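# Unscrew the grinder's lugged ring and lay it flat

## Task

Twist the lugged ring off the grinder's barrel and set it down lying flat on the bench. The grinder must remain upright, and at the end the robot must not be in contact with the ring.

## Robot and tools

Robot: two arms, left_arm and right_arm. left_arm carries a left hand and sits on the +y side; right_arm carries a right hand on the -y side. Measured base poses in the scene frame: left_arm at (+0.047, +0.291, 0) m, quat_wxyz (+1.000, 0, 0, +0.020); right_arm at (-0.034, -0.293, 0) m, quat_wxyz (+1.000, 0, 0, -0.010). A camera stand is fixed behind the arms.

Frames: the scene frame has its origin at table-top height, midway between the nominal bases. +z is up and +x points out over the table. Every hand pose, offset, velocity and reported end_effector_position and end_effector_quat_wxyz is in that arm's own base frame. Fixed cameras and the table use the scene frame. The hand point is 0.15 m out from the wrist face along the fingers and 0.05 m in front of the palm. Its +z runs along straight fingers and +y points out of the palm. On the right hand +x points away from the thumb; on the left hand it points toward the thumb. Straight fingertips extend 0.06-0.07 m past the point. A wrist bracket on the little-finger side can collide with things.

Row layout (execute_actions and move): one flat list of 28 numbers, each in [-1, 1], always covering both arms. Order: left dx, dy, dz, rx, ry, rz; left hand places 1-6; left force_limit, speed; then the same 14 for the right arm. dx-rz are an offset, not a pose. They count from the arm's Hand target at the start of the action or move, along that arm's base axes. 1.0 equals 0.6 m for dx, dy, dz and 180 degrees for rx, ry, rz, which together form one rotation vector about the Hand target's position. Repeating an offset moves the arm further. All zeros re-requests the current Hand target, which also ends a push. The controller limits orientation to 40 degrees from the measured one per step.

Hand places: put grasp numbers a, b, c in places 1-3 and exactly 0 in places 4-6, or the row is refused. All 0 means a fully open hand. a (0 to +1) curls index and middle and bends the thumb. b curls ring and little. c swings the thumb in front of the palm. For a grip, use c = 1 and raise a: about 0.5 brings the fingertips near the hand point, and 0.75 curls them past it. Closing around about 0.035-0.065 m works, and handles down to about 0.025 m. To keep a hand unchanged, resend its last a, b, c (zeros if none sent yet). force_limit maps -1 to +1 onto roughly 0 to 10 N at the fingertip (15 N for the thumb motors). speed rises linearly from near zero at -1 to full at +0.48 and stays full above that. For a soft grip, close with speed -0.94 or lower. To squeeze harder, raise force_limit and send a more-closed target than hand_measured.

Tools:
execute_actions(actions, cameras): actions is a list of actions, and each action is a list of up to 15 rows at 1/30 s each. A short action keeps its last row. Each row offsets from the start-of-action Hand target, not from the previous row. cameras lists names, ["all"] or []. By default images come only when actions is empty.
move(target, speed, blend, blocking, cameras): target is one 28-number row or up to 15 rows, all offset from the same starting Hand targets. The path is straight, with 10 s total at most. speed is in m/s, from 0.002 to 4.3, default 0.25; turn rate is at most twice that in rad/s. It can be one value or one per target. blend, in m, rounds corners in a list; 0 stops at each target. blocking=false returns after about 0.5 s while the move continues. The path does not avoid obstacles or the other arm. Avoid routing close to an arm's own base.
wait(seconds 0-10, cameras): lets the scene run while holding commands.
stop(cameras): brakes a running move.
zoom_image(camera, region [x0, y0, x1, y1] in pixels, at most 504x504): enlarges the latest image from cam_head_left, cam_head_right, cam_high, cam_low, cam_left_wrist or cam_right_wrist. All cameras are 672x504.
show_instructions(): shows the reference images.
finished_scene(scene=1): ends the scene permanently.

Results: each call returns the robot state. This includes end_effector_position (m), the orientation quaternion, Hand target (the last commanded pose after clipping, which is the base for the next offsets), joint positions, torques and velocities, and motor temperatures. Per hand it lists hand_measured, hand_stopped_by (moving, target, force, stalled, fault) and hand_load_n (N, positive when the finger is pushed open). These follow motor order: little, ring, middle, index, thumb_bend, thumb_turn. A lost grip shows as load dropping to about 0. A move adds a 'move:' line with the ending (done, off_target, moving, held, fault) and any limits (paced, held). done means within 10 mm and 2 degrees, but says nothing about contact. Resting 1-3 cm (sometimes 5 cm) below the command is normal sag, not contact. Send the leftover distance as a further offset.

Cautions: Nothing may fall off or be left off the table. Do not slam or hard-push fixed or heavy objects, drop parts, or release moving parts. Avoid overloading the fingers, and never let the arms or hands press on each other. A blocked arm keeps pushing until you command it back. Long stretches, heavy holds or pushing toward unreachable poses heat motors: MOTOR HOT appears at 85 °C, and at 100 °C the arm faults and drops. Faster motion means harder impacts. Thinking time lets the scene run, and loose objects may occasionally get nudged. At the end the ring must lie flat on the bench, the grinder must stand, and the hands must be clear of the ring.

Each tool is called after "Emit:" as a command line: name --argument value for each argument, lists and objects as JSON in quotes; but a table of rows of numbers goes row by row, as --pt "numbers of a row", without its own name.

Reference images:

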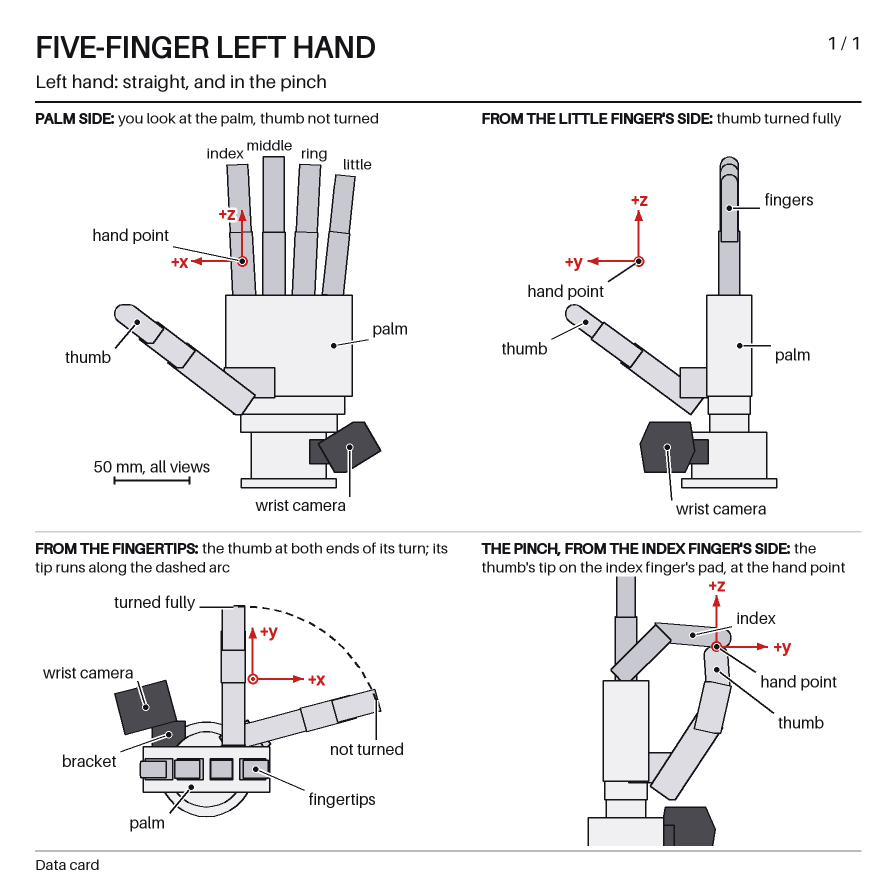

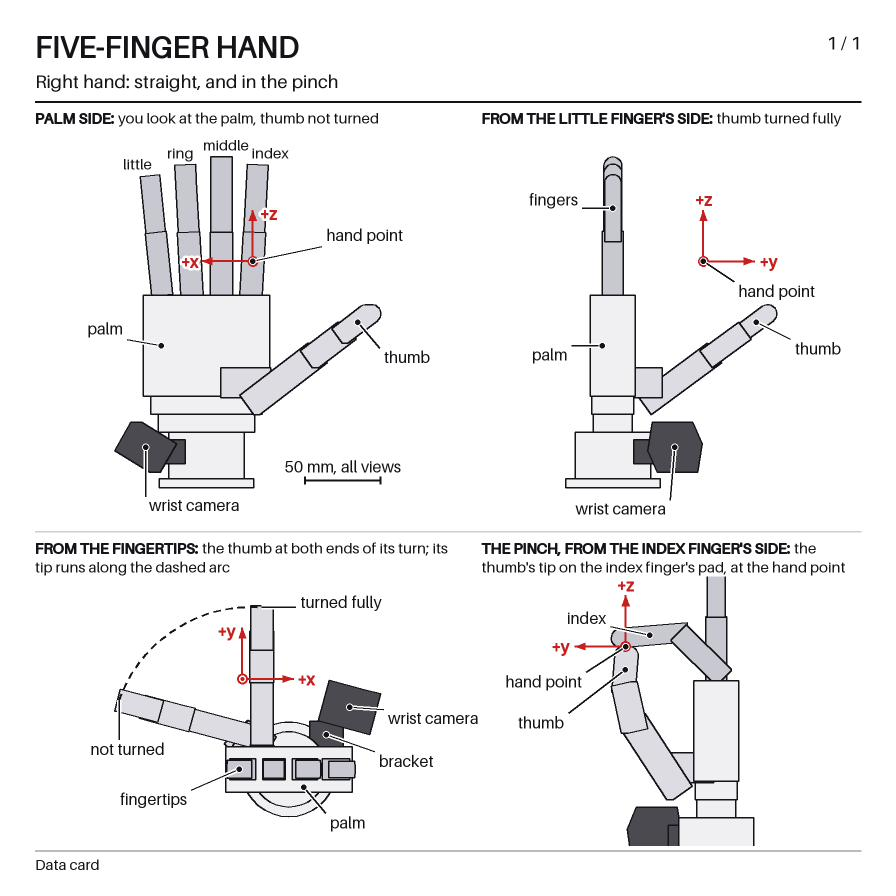

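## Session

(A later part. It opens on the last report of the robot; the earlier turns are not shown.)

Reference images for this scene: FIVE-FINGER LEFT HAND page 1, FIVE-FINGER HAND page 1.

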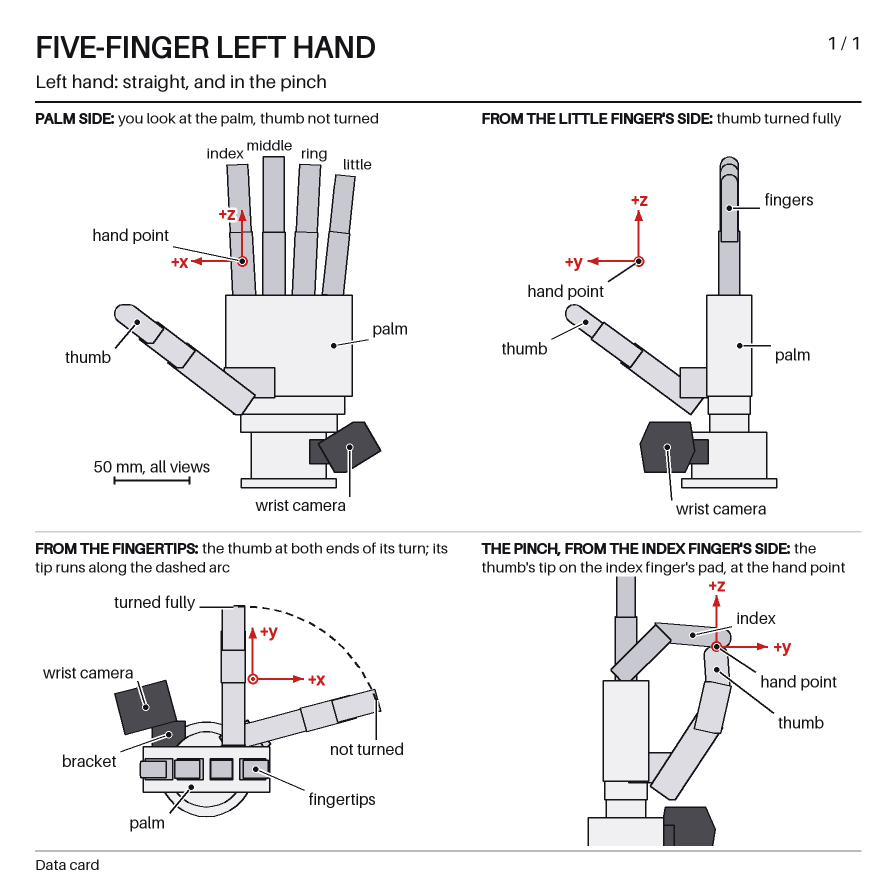

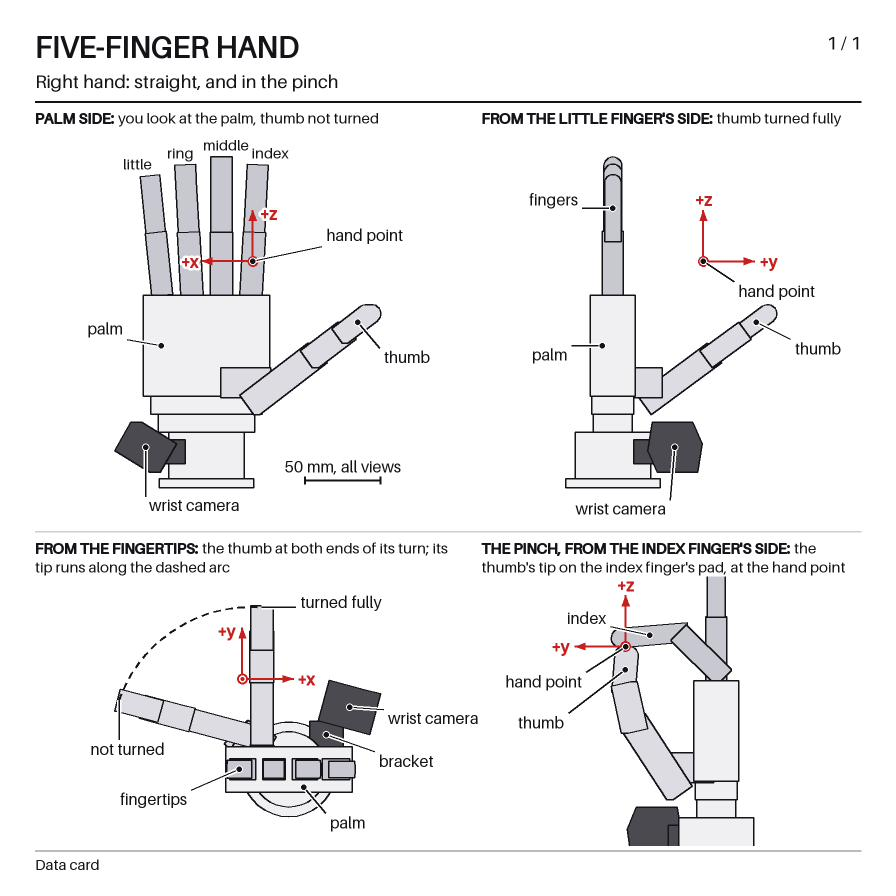

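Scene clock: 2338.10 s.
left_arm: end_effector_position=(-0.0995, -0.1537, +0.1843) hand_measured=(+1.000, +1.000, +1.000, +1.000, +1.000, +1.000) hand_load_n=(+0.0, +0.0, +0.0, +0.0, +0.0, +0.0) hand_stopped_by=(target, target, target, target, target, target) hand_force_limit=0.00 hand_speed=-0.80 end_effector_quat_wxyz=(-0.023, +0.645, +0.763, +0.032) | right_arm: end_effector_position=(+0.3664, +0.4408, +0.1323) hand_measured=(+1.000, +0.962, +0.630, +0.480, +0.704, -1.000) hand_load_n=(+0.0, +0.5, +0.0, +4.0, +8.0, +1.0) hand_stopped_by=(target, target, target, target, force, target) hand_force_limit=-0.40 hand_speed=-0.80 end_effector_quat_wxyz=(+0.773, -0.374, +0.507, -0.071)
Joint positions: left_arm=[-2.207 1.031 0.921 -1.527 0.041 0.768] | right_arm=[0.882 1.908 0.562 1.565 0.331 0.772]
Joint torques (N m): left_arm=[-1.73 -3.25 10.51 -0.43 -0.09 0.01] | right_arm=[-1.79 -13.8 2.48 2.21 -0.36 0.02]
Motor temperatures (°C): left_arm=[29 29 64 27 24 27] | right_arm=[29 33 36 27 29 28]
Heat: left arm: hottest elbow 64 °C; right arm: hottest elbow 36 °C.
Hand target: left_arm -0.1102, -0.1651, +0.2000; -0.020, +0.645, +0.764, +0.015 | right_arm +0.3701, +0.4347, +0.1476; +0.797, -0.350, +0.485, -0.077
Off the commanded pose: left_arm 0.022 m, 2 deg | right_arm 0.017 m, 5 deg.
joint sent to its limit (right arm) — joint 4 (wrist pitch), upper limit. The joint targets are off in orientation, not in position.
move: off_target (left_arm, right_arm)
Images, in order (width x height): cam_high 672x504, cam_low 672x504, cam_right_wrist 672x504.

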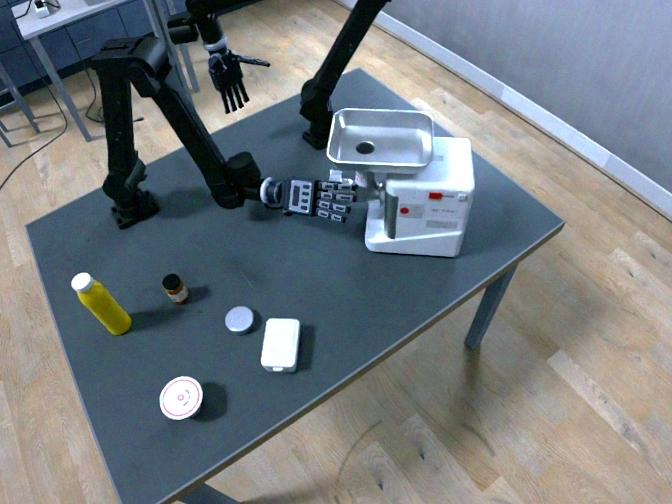

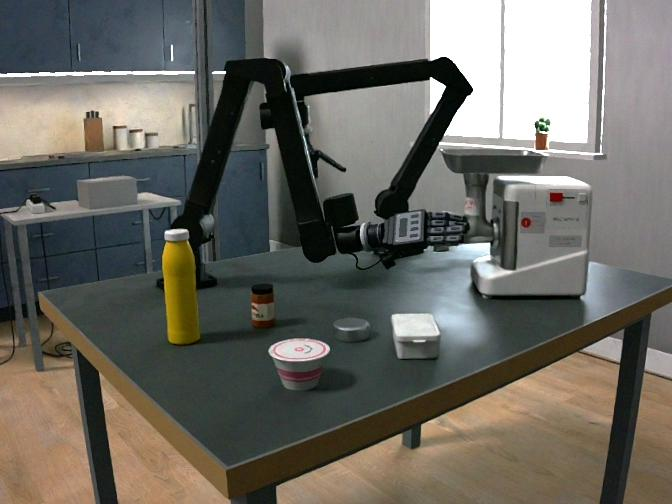

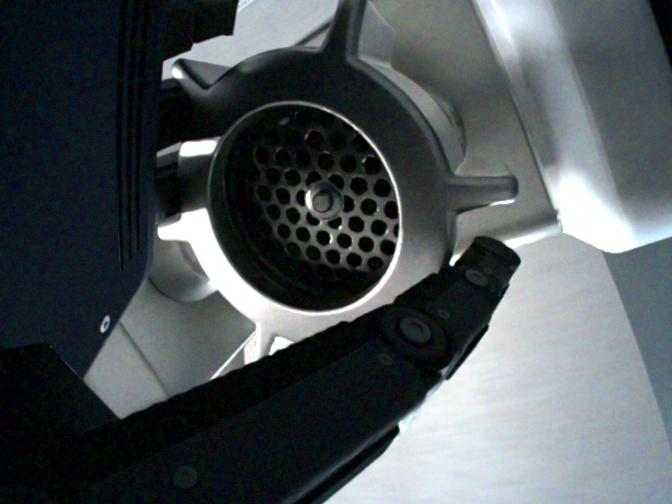

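Emit:
move --target '[0,0,0,0,0,0,0,0,0,0,0,0,0.0,-0.8,-0.0167,-0.0186,0,0,0,0,0.26,0,1,0,0,0,-0.4,-0.8]' --speed 0.05 --cameras '["cam_right_wrist", "cam_low", "cam_high"]'

Scene clock: 2346.37 s.
left_arm: end_effector_position=(-0.0995, -0.1537, +0.1843) hand_measured=(+1.000, +1.000, +1.000, +1.000, +1.000, +1.000) hand_load_n=(+0.5, +0.0, +0.0, +0.0, +0.0, +0.0) hand_stopped_by=(target, target, target, target, target, target) hand_force_limit=0.00 hand_speed=-0.80 end_effector_quat_wxyz=(-0.023, +0.645, +0.763, +0.032) | right_arm: end_effector_position=(+0.3572, +0.4288, +0.1347) hand_measured=(+1.000, +0.962, +0.630, +0.480, +0.700, -1.000) hand_load_n=(+0.0, +0.0, +0.0, +1.5, +2.0, -0.5) hand_stopped_by=(target, target, target, target, force, target) hand_force_limit=-0.40 hand_speed=-0.80 end_effector_quat_wxyz=(+0.770, -0.380, +0.508, -0.074)
Joint positions: left_arm=[-2.207 1.031 0.921 -1.527 0.041 0.768] | right_arm=[0.881 1.873 0.517 1.564 0.328 0.765]
Joint torques (N m): left_arm=[-2.2 -2.78 10.59 -0.47 -0.06 -0.03] | right_arm=[-1.61 -12.98 2.41 2.25 -0.25 0.12]
Motor temperatures (°C): left_arm=[29 29 64 27 24 27] | right_arm=[29 33 35 27 29 28]
Heat: left arm: hottest elbow 64 °C; right arm: hottest elbow 35 °C.
Hand target: left_arm -0.1102, -0.1651, +0.2000; -0.020, +0.645, +0.764, +0.015 | right_arm +0.3601, +0.4235, +0.1476; +0.797, -0.350, +0.485, -0.077
Off the commanded pose: left_arm 0.022 m, 2 deg | right_arm 0.014 m, 5 deg.
joint sent to its limit (right arm) — joint 4 (wrist pitch), upper limit. The joint targets are off in orientation, not in position.
move: off_target (left_arm, right_arm)
Images, in order (width x height): cam_high 672x504, cam_low 672x504, cam_right_wrist 672x504.

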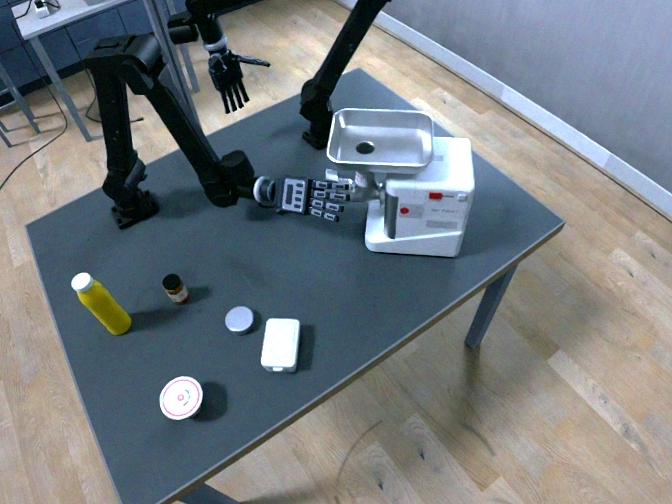

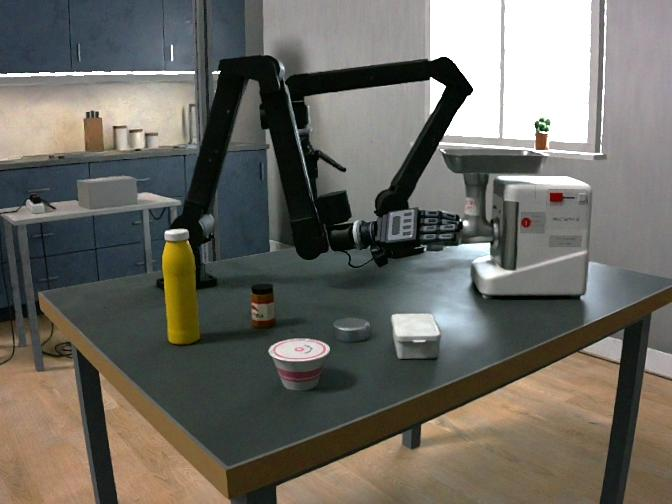

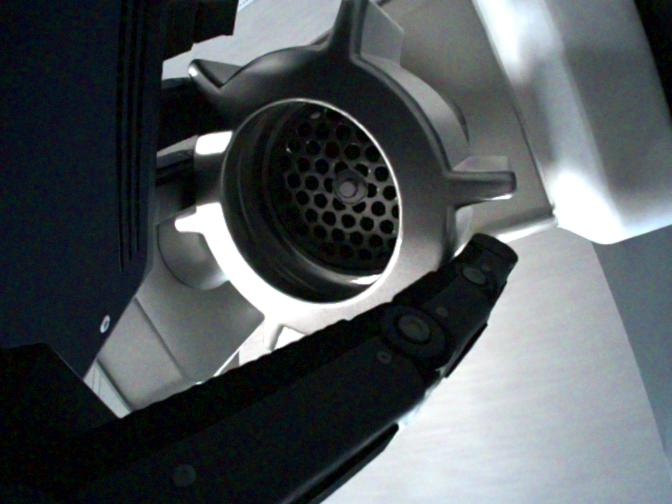

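Emit:
zoom_image --camera "cam_right_wrist" --region '[140, 0, 540, 370]'

Emit:
zoom_image --camera "cam_low" --region '[420, 180, 540, 280]'

Emit:
zoom_image --camera "cam_high" --region '[290, 150, 410, 240]'

Scaled by 1.260 from the camera's 672x504 image, which has a finer 960x720 frame.

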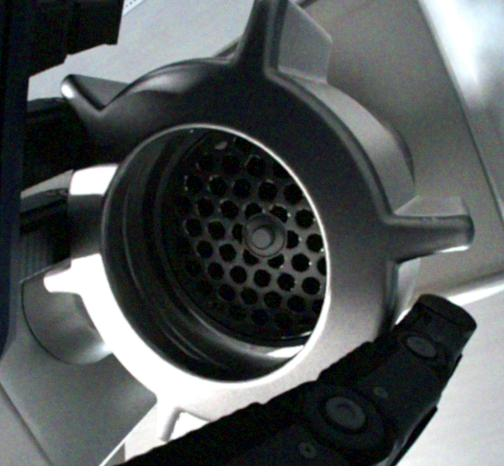

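Scaled by 4.200 from the camera's 672x504 image, which has a finer 960x720 frame.

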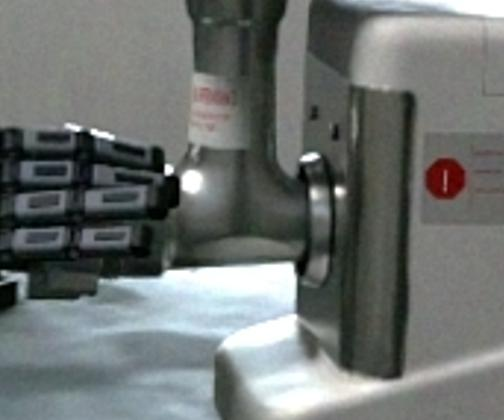

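Scaled by 4.200 from the camera's 672x504 image, which has a finer 960x720 frame.

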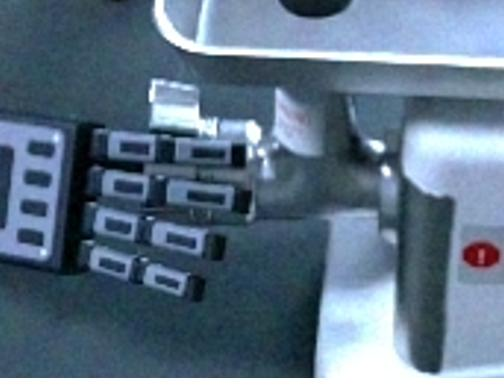

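Emit:
move --target '[0,0,0,0,0,0,0,0,0,0,0,0,0.0,-0.8,0,0,0,0,0,0,0.31,0,1,0,0,0,0.1,-0.9]' --speed 0.05 --cameras '["cam_right_wrist"]'

Scene clock: 2358.13 s.
left_arm: end_effector_position=(-0.0995, -0.1537, +0.1843) hand_measured=(+1.000, +1.000, +1.000, +1.000, +1.000, +1.000) hand_load_n=(+0.0, +0.0, +0.5, +0.0, -0.5, +0.0) hand_stopped_by=(target, target, target, target, target, target) hand_force_limit=0.00 hand_speed=-0.80 end_effector_quat_wxyz=(-0.023, +0.645, +0.763, +0.032) | right_arm: end_effector_position=(+0.3570, +0.4287, +0.1350) hand_measured=(+1.000, +0.954, +0.530, +0.464, +0.692, -1.000) hand_load_n=(+0.0, +0.0, +1.5, +4.5, +9.0, +0.0) hand_stopped_by=(target, target, target, force, force, target) hand_force_limit=0.10 hand_speed=-0.90 end_effector_quat_wxyz=(+0.770, -0.380, +0.508, -0.074)
Joint positions: left_arm=[-2.207 1.031 0.921 -1.527 0.041 0.768] | right_arm=[0.881 1.871 0.516 1.564 0.328 0.765]
Joint torques (N m): left_arm=[-1.73 -2.67 10.67 -0.44 -0.08 -0.05] | right_arm=[-1.67 -12.92 2.5 2.25 -0.24 0.13]
Motor temperatures (°C): left_arm=[29 29 64 27 24 27] | right_arm=[29 32 34 27 29 28]
Heat: left arm: hottest elbow 64 °C; right arm: hottest elbow 34 °C.
Hand target: left_arm -0.1102, -0.1651, +0.2000; -0.020, +0.645, +0.764, +0.015 | right_arm +0.3601, +0.4235, +0.1476; +0.797, -0.350, +0.485, -0.077
Off the commanded pose: left_arm 0.022 m, 2 deg | right_arm 0.014 m, 5 deg.
joint sent to its limit (right arm) — joint 4 (wrist pitch), upper limit. The joint targets are off in orientation, not in position.
move: off_target (left_arm, right_arm)
Images, in order (width x height): cam_right_wrist 672x504.

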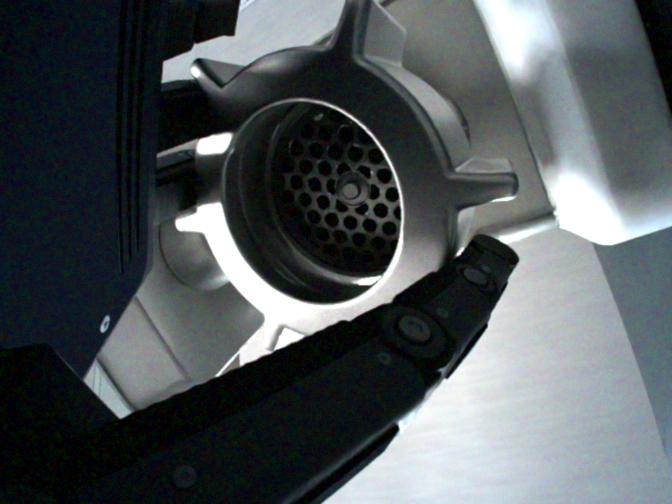

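Emit:
move --target '[0,0,0,0,0,0,0,0,0,0,0,0,0.0,-0.8,0,0,0,0,0,0,0.36,0,1,0,0,0,0.3,-0.92]' --speed 0.05 --cameras '["cam_right_wrist"]'

Scene clock: 2378.83 s.
left_arm: end_effector_position=(-0.0995, -0.1537, +0.1843) hand_measured=(+1.000, +1.000, +1.000, +1.000, +1.000, +1.000) hand_load_n=(+0.0, +0.0, +0.0, +0.0, +0.0, +0.0) hand_stopped_by=(target, target, target, target, target, target) hand_force_limit=0.00 hand_speed=-0.80 end_effector_quat_wxyz=(-0.023, +0.645, +0.763, +0.032) | right_arm: end_effector_position=(+0.3568, +0.4288, +0.1360) hand_measured=(+1.000, +0.946, +0.466, +0.452, +0.696, -1.000) hand_load_n=(+0.0, +0.0, +6.5, +4.0, +16.0, +1.0) hand_stopped_by=(target, target, force, force, force, target) hand_force_limit=0.30 hand_speed=-0.92 end_effector_quat_wxyz=(+0.771, -0.379, +0.507, -0.073)
Joint positions: left_arm=[-2.207 1.031 0.921 -1.527 0.041 0.768] | right_arm=[0.881 1.869 0.516 1.564 0.327 0.765]
Joint torques (N m): left_arm=[-2.2 -3.19 10.65 -0.44 -0.06 -0.01] | right_arm=[-1.61 -12.75 2.5 2.25 -0.2 0.12]
Motor temperatures (°C): left_arm=[29 29 64 27 24 27] | right_arm=[29 32 34 27 29 28]
Heat: left arm: hottest elbow 64 °C; right arm: hottest elbow 34 °C.
Hand target: left_arm -0.1102, -0.1651, +0.2000; -0.020, +0.645, +0.764, +0.015 | right_arm +0.3600, +0.4236, +0.1478; +0.797, -0.350, +0.485, -0.076
Off the commanded pose: left_arm 0.022 m, 2 deg | right_arm 0.013 m, 5 deg.
joint sent to its limit (right arm) — joint 4 (wrist pitch), upper limit. The joint targets are off in orientation, not in position.
move: off_target (left_arm, right_arm)
Images, in order (width x height): cam_right_wrist 672x504.

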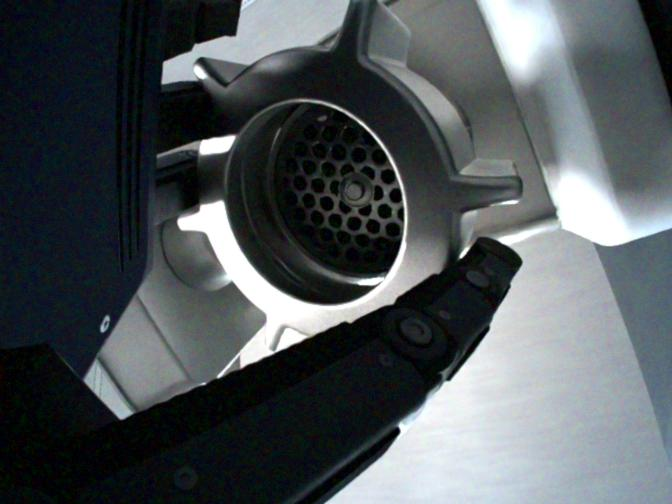

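Emit:
move --target '[0,0,0,0,0,0,0,0,0,0,0,0,0.0,-0.8,-0.0446,-0.0495,0,0,0,0,0.36,0,1,0,0,0,0.3,-0.92]' --speed 0.05 --cameras '["cam_right_wrist", "cam_low", "cam_high"]'

Scene clock: 2383.83 s.
left_arm: end_effector_position=(-0.0995, -0.1537, +0.1843) hand_measured=(+1.000, +1.000, +1.000, +1.000, +1.000, +1.000) hand_load_n=(+0.0, +0.0, +0.0, +0.0, +0.0, +0.0) hand_stopped_by=(target, target, target, target, target, target) hand_force_limit=0.00 hand_speed=-0.80 end_effector_quat_wxyz=(-0.023, +0.645, +0.763, +0.032) | right_arm: end_effector_position=(+0.3318, +0.3971, +0.1343) hand_measured=(+1.000, +0.946, +0.466, +0.452, +0.696, -1.000) hand_load_n=(+0.0, +0.0, +5.5, +4.5, +15.5, +0.5) hand_stopped_by=(target, target, force, force, force, target) hand_force_limit=0.30 hand_speed=-0.92 end_effector_quat_wxyz=(+0.758, -0.391, +0.516, -0.077)
Joint positions: left_arm=[-2.207 1.031 0.921 -1.527 0.041 0.768] | right_arm=[0.88 1.793 0.4 1.564 0.329 0.765]
Joint torques (N m): left_arm=[-1.67 -3.14 10.56 -0.42 -0.07 -0.03] | right_arm=[-1.32 -12.34 2.32 2.29 -0.14 0.18]
Motor temperatures (°C): left_arm=[28 29 64 27 24 27] | right_arm=[29 32 34 27 29 28]
Heat: left arm: hottest elbow 64 °C; right arm: hottest elbow 34 °C.
Hand target: left_arm -0.1102, -0.1651, +0.2000; -0.020, +0.645, +0.764, +0.015 | right_arm +0.3333, +0.3937, +0.1476; +0.797, -0.350, +0.485, -0.077
Off the commanded pose: left_arm 0.022 m, 2 deg | right_arm 0.014 m, 7 deg.
joint sent to its limit (right arm) — joint 4 (wrist pitch), upper limit. The joint targets are off in orientation, not in position.
move: off_target (left_arm, right_arm)
Images, in order (width x height): cam_high 672x504, cam_low 672x504, cam_right_wrist 672x504.

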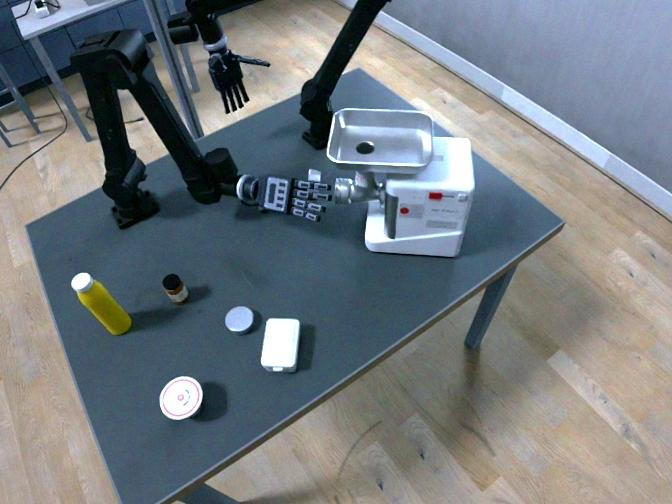

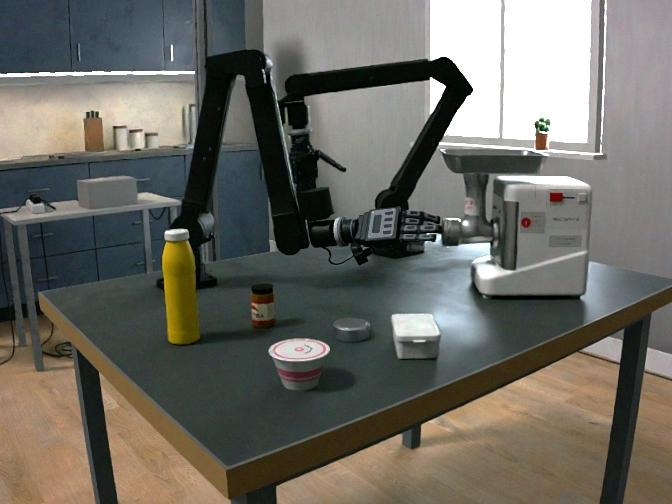

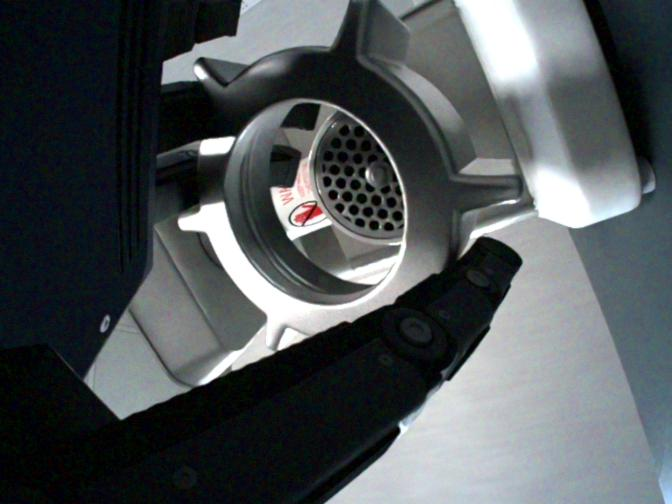

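Emit:
move --pt "0 0 0 0 0 0 0 0 0 0 0 0 0.0 -0.8 -0.0669 -0.0743 0.0167 0 0 0 0.36 0 1 0 0 0 0.3 -0.92" --pt "0 0 0 0 0 0 0 0 0 0 0 0 0.0 -0.8 -0.01 -0.18 0.06 -0.2037 0.0739 0.0412 0.36 0 1 0 0 0 0.3 -0.92" --speed '[0.1, 0.15]' --blend '[0.02, 0]' --cameras '["cam_right_wrist", "cam_low", "cam_high"]'

Scene clock: 2603.17 s.
left_arm: end_effector_position=(-0.0995, -0.1537, +0.1843) hand_measured=(+1.000, +1.000, +1.000, +1.000, +1.000, +1.000) hand_load_n=(+0.0, +0.0, +0.0, +0.0, +0.0, +0.0) hand_stopped_by=(target, target, target, target, target, target) hand_force_limit=0.00 hand_speed=-0.80 end_effector_quat_wxyz=(-0.023, +0.645, +0.763, +0.032) | right_arm: end_effector_position=(+0.3022, +0.2767, +0.1381) hand_measured=(+1.000, +0.946, +0.466, +0.452, +0.696, -1.000) hand_load_n=(+0.0, +0.0, +5.0, +5.0, +15.5, +1.0) hand_stopped_by=(target, target, force, force, force, target) hand_force_limit=0.30 hand_speed=-0.92 end_effector_quat_wxyz=(-0.557, +0.639, -0.516, +0.119)
Joint positions: left_arm=[-2.207 1.031 0.921 -1.527 0.041 0.768] | right_arm=[0.559 0.936 0.366 0.21 -0.115 0.426]
Joint torques (N m): left_arm=[-1.79 -3.02 10.51 -0.47 -0.08 0] | right_arm=[-1.79 -4.84 13.81 2.13 -0.23 0.08]
Motor temperatures (°C): left_arm=[28 29 65 27 24 27] | right_arm=[29 32 32 27 29 28]
Heat: left arm: hottest elbow 65 °C; right arm: hottest shoulder 32 °C.
Hand target: left_arm -0.1102, -0.1651, +0.2000; -0.020, +0.645, +0.764, +0.015 | right_arm +0.3273, +0.2858, +0.1837; -0.590, +0.619, -0.501, +0.134
Off the commanded pose: left_arm 0.022 m, 2 deg | right_arm 0.053 m, 5 deg.
move: off_target (left_arm, right_arm)
Images, in order (width x height): cam_high 672x504, cam_low 672x504, cam_right_wrist 672x504.

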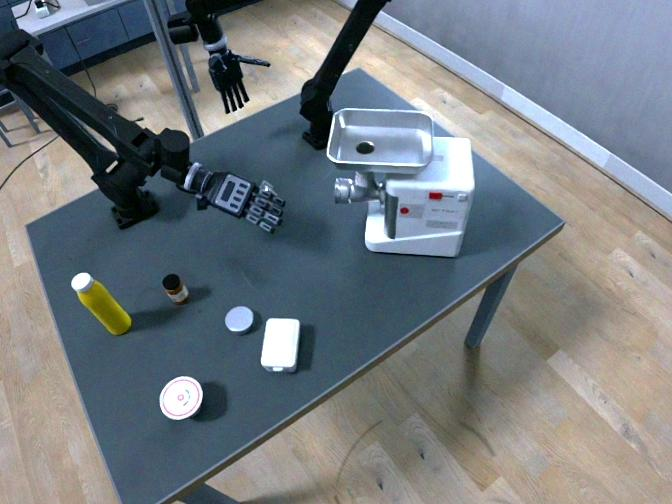

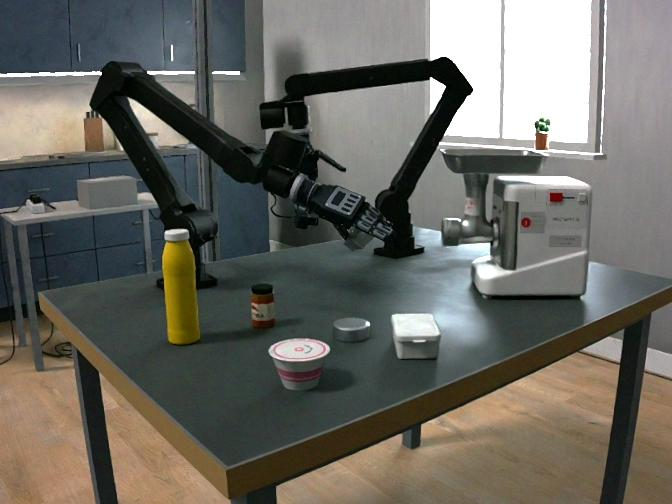

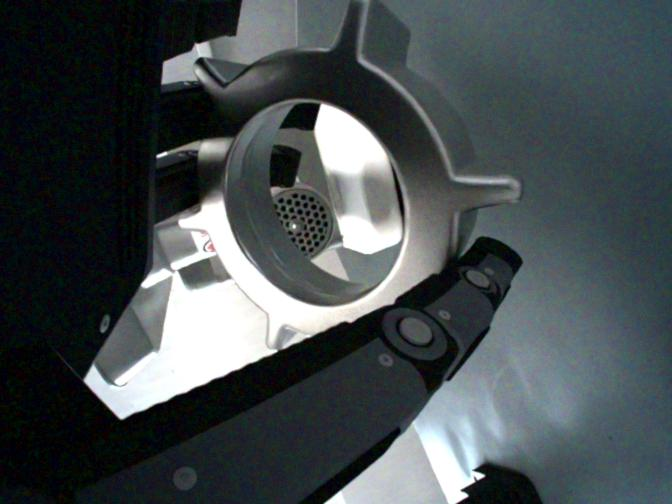

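Emit:
move --target '[0,0,0,0,0,0,0,0,0,0,0,0,0.0,-0.8,0.0795,-0.0963,0.0605,-0.2037,0.0739,0.0412,0.36,0,1,0,0,0,0.3,-0.92]' --speed 0.15 --cameras '["cam_right_wrist", "cam_low", "cam_high"]'

Scene clock: 2616.50 s.
left_arm: end_effector_position=(-0.0995, -0.1537, +0.1843) hand_measured=(+1.000, +1.000, +1.000, +1.000, +1.000, +1.000) hand_load_n=(+0.0, +0.0, +0.0, +0.0, +0.0, +0.0) hand_stopped_by=(target, target, target, target, target, target) hand_force_limit=0.00 hand_speed=-0.80 end_effector_quat_wxyz=(-0.023, +0.645, +0.763, +0.032) | right_arm: end_effector_position=(+0.3502, +0.2231, +0.1835) hand_measured=(+1.000, +0.946, +0.466, +0.452, +0.696, -1.000) hand_load_n=(+0.0, +0.0, +5.5, +5.0, +15.5, +1.0) hand_stopped_by=(target, target, force, force, force, target) hand_force_limit=0.30 hand_speed=-0.92 end_effector_quat_wxyz=(-0.287, +0.826, -0.461, +0.153)
Joint positions: left_arm=[-2.207 1.031 0.921 -1.527 0.041 0.768] | right_arm=[0.475 1.136 0.949 -0.725 -0.059 -0.058]
Joint torques (N m): left_arm=[-1.96 -2.78 10.62 -0.44 -0.09 -0.01] | right_arm=[-1.9 -7.12 14.68 1.59 -0.06 0.03]
Motor temperatures (°C): left_arm=[28 29 65 27 24 27] | right_arm=[29 31 36 27 29 28]
Heat: left arm: hottest elbow 65 °C; right arm: hottest elbow 36 °C.
Hand target: left_arm -0.1102, -0.1651, +0.2000; -0.020, +0.645, +0.764, +0.015 | right_arm +0.3750, +0.2281, +0.2201; -0.312, +0.814, -0.457, +0.175
Off the commanded pose: left_arm 0.022 m, 2 deg | right_arm 0.044 m, 4 deg.
move: off_target (left_arm, right_arm)
Images, in order (width x height): cam_high 672x504, cam_low 672x504, cam_right_wrist 672x504.

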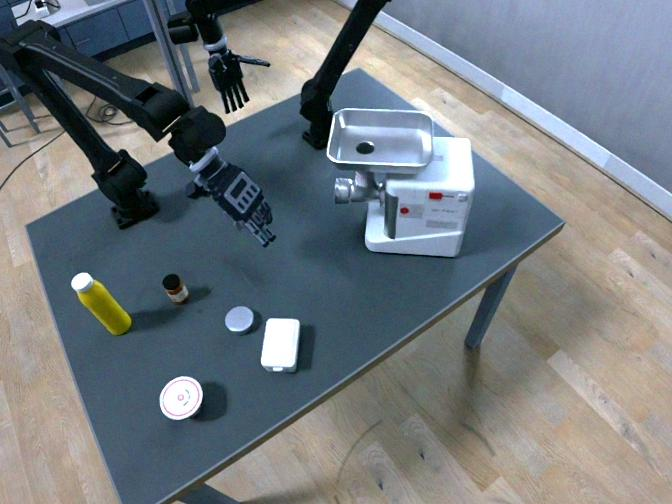

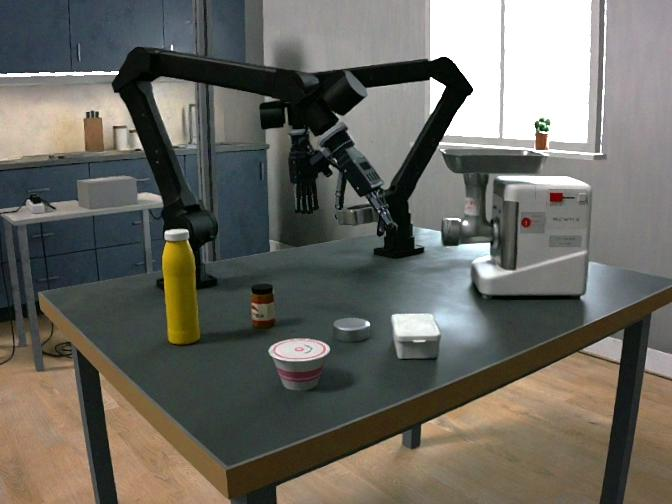

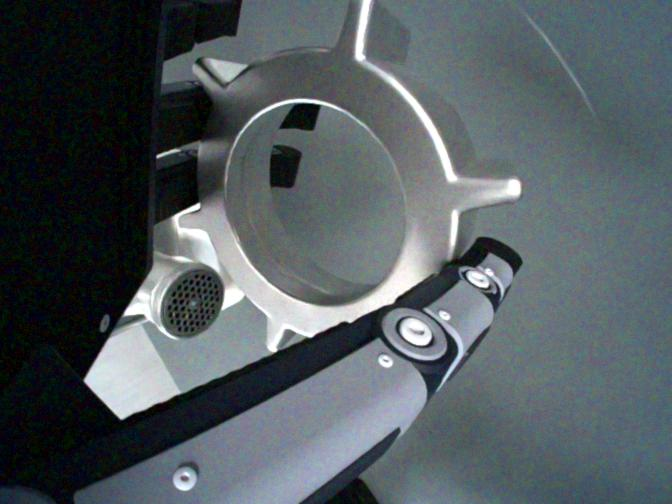

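Emit:
zoom_image --camera "cam_low" --region '[310, 150, 430, 250]'

Emit:
zoom_image --camera "cam_high" --region '[190, 150, 310, 260]'

Scaled by 4.200 from the camera's 672x504 image, which has a finer 960x720 frame.

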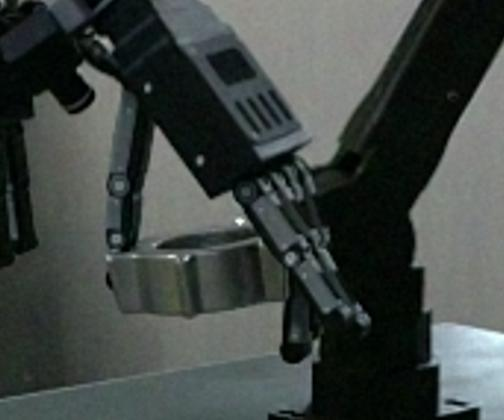

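Scaled by 4.200 from the camera's 672x504 image, which has a finer 960x720 frame.

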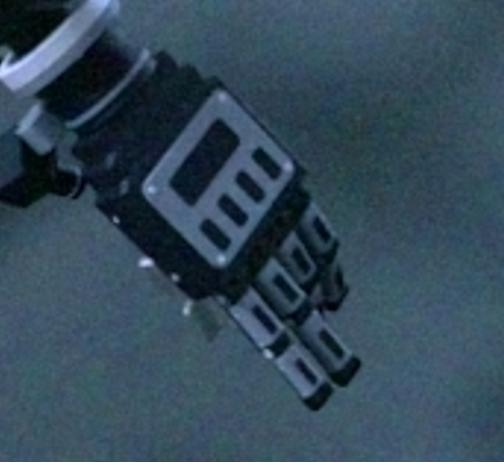

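Emit:
zoom_image --camera "cam_low" --region '[325, 190, 405, 250]'

Emit:
zoom_image --camera "cam_low" --region '[310, 300, 450, 370]'

Emit:
zoom_image --camera "cam_right_wrist" --region '[150, 0, 550, 360]'

Scaled by 6.300 from the camera's 672x504 image, which has a finer 960x720 frame.

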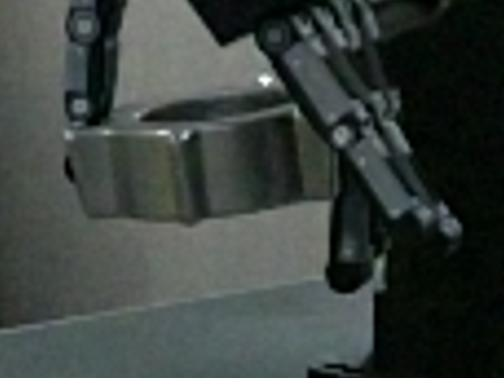

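Scaled by 3.600 from the camera's 672x504 image, which has a finer 960x720 frame.

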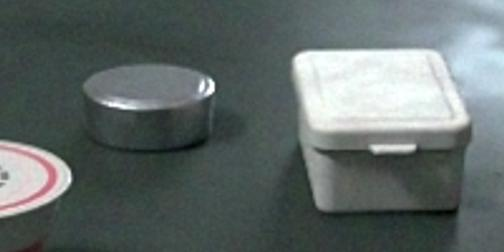

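Scaled by 1.260 from the camera's 672x504 image, which has a finer 960x720 frame.

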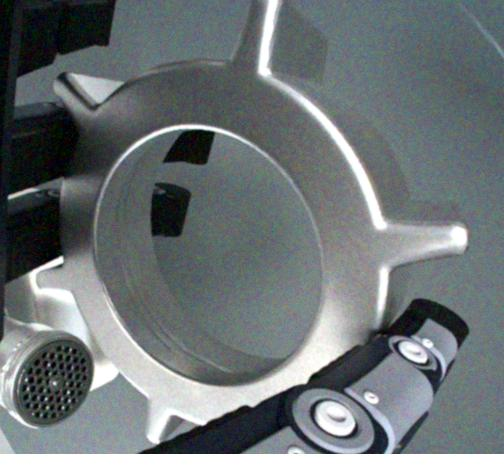

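Emit:
move --target '[0,0,0,0,0,0,0,0,0,0,0,0,0.0,-0.8,0,0,-0.14,0.0579,-0.0948,0,0.36,0,1,0,0,0,0.3,-0.92]' --speed 0.12 --cameras '["cam_right_wrist", "cam_low", "cam_high"]'

Scene clock: 2751.30 s.
left_arm: end_effector_position=(-0.0995, -0.1537, +0.1843) hand_measured=(+1.000, +1.000, +1.000, +1.000, +1.000, +1.000) hand_load_n=(+0.0, +0.0, +0.0, +0.0, +0.0, +0.0) hand_stopped_by=(target, target, target, target, target, target) hand_force_limit=0.00 hand_speed=-0.80 end_effector_quat_wxyz=(-0.023, +0.645, +0.763, +0.032) | right_arm: end_effector_position=(+0.3672, +0.2301, +0.1247) hand_measured=(+1.000, +0.946, +0.466, +0.452, +0.696, -1.000) hand_load_n=(+0.0, +0.0, +5.0, +4.5, +15.5, +1.0) hand_stopped_by=(target, target, force, force, force, target) hand_force_limit=0.30 hand_speed=-0.92 end_effector_quat_wxyz=(-0.434, +0.761, -0.417, +0.241)
Joint positions: left_arm=[-2.207 1.031 0.921 -1.527 0.041 0.768] | right_arm=[0.458 1.067 0.57 -0.037 -0.09 -0.059]
Joint torques (N m): left_arm=[-2.02 -3.25 10.58 -0.42 -0.05 -0.01] | right_arm=[-1.9 -6.65 7.98 3.12 -0.22 0.18]
Motor temperatures (°C): left_arm=[28 29 65 27 24 27] | right_arm=[29 31 52 27 28 28]
Heat: left arm: hottest elbow 65 °C; right arm: hottest elbow 52 °C.
Hand target: left_arm -0.1102, -0.1651, +0.2000; -0.020, +0.645, +0.764, +0.015 | right_arm +0.3749, +0.2280, +0.1359; -0.449, +0.748, -0.420, +0.252
Off the commanded pose: left_arm 0.022 m, 2 deg | right_arm 0.014 m, 3 deg.
move: off_target (left_arm, right_arm)
Images, in order (width x height): cam_high 672x504, cam_low 672x504, cam_right_wrist 672x504.

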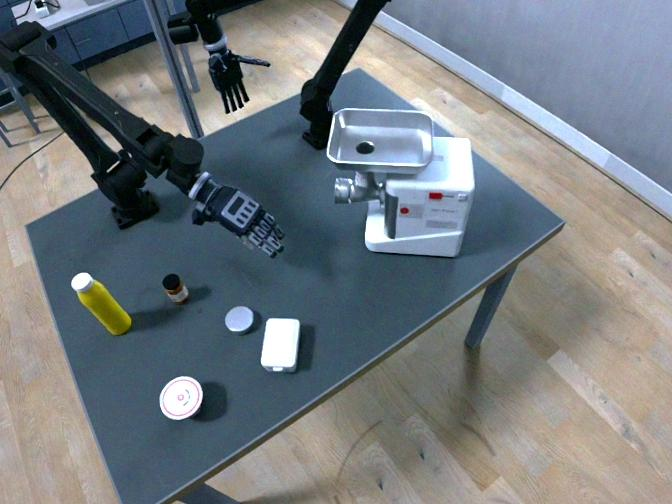

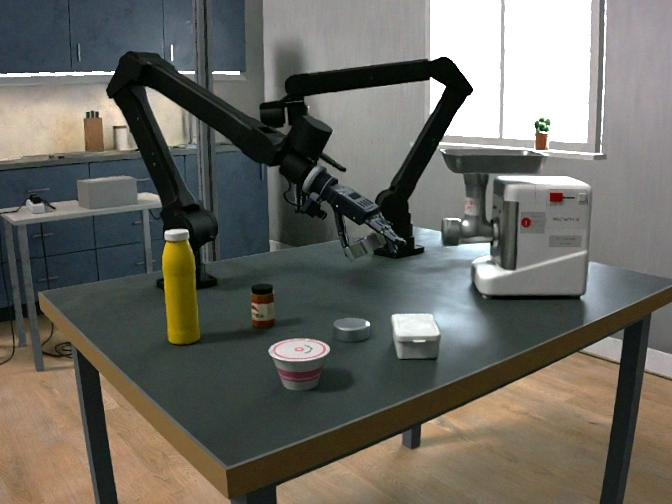

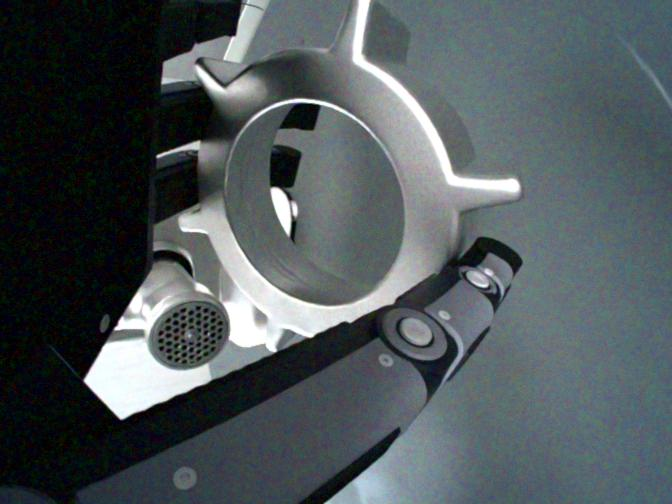

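Emit:
zoom_image --camera "cam_low" --region '[330, 190, 430, 270]'

Scaled by 5.040 from the camera's 672x504 image, which has a finer 960x720 frame.

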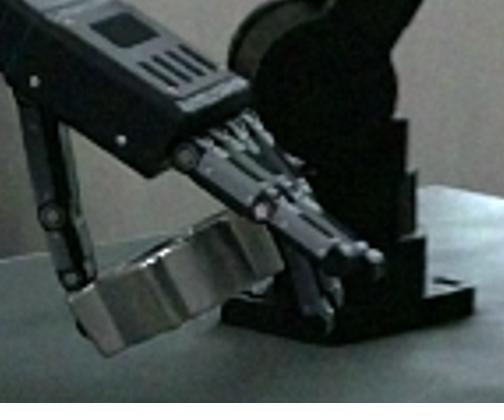

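Emit:
move --target '[0,0,0,0,0,0,0,0,0,0,0,0,0.0,-0.8,0,0,-0.0833,0,0,0,0.36,0,1,0,0,0,0.3,-0.92]' --speed 0.06 --cameras '["cam_right_wrist", "cam_low"]'

Emit:
zoom_image --camera "cam_low" --region '[330, 200, 430, 280]'

Scene clock: 2765.60 s.
left_arm: end_effector_position=(-0.0995, -0.1537, +0.1843) hand_measured=(+1.000, +1.000, +1.000, +1.000, +1.000, +1.000) hand_load_n=(+0.0, +0.0, +0.0, +0.0, +0.0, +0.0) hand_stopped_by=(target, target, target, target, target, target) hand_force_limit=0.00 hand_speed=-0.80 end_effector_quat_wxyz=(-0.023, +0.645, +0.763, +0.032) | right_arm: end_effector_position=(+0.3668, +0.2299, +0.0788) hand_measured=(+1.000, +0.946, +0.466, +0.452, +0.696, -1.000) hand_load_n=(+0.0, +0.0, +5.5, +4.5, +15.5, +1.0) hand_stopped_by=(target, target, force, force, force, target) hand_force_limit=0.30 hand_speed=-0.92 end_effector_quat_wxyz=(-0.438, +0.759, -0.416, +0.244)
Joint positions: left_arm=[-2.207 1.031 0.921 -1.527 0.041 0.768] | right_arm=[0.458 1.166 0.486 0.157 -0.09 -0.059]
Joint torques (N m): left_arm=[-1.55 -2.9 10.56 -0.4 -0.07 -0.01] | right_arm=[-1.85 -6.3 7.25 3.26 -0.21 0.18]
Motor temperatures (°C): left_arm=[28 29 65 27 24 27] | right_arm=[29 30 49 27 28 28]
Heat: left arm: hottest elbow 65 °C; right arm: hottest elbow 49 °C.
Hand target: left_arm -0.1102, -0.1651, +0.2000; -0.020, +0.645, +0.764, +0.015 | right_arm +0.3750, +0.2280, +0.0860; -0.449, +0.748, -0.420, +0.252
Off the commanded pose: left_arm 0.022 m, 2 deg | right_arm 0.011 m, 2 deg.
move: off_target (left_arm, right_arm)
Images, in order (width x height): cam_low 672x504, cam_right_wrist 672x504.

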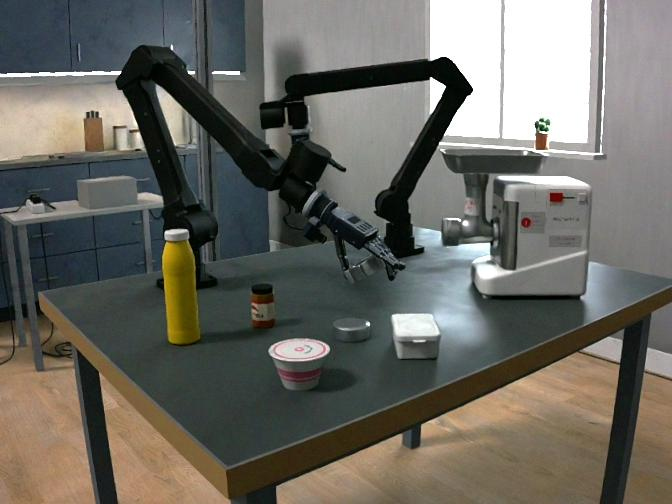

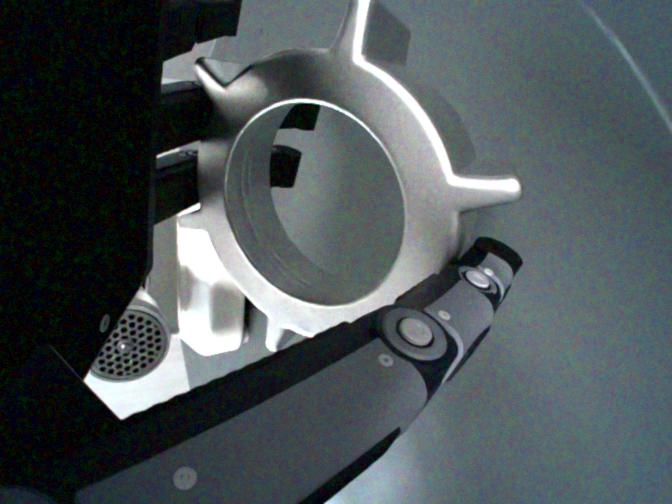

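Scaled by 5.040 from the camera's 672x504 image, which has a finer 960x720 frame.

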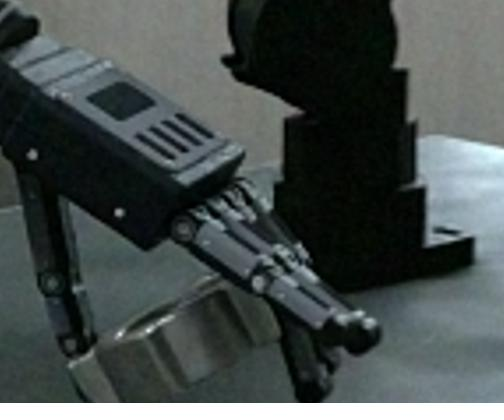

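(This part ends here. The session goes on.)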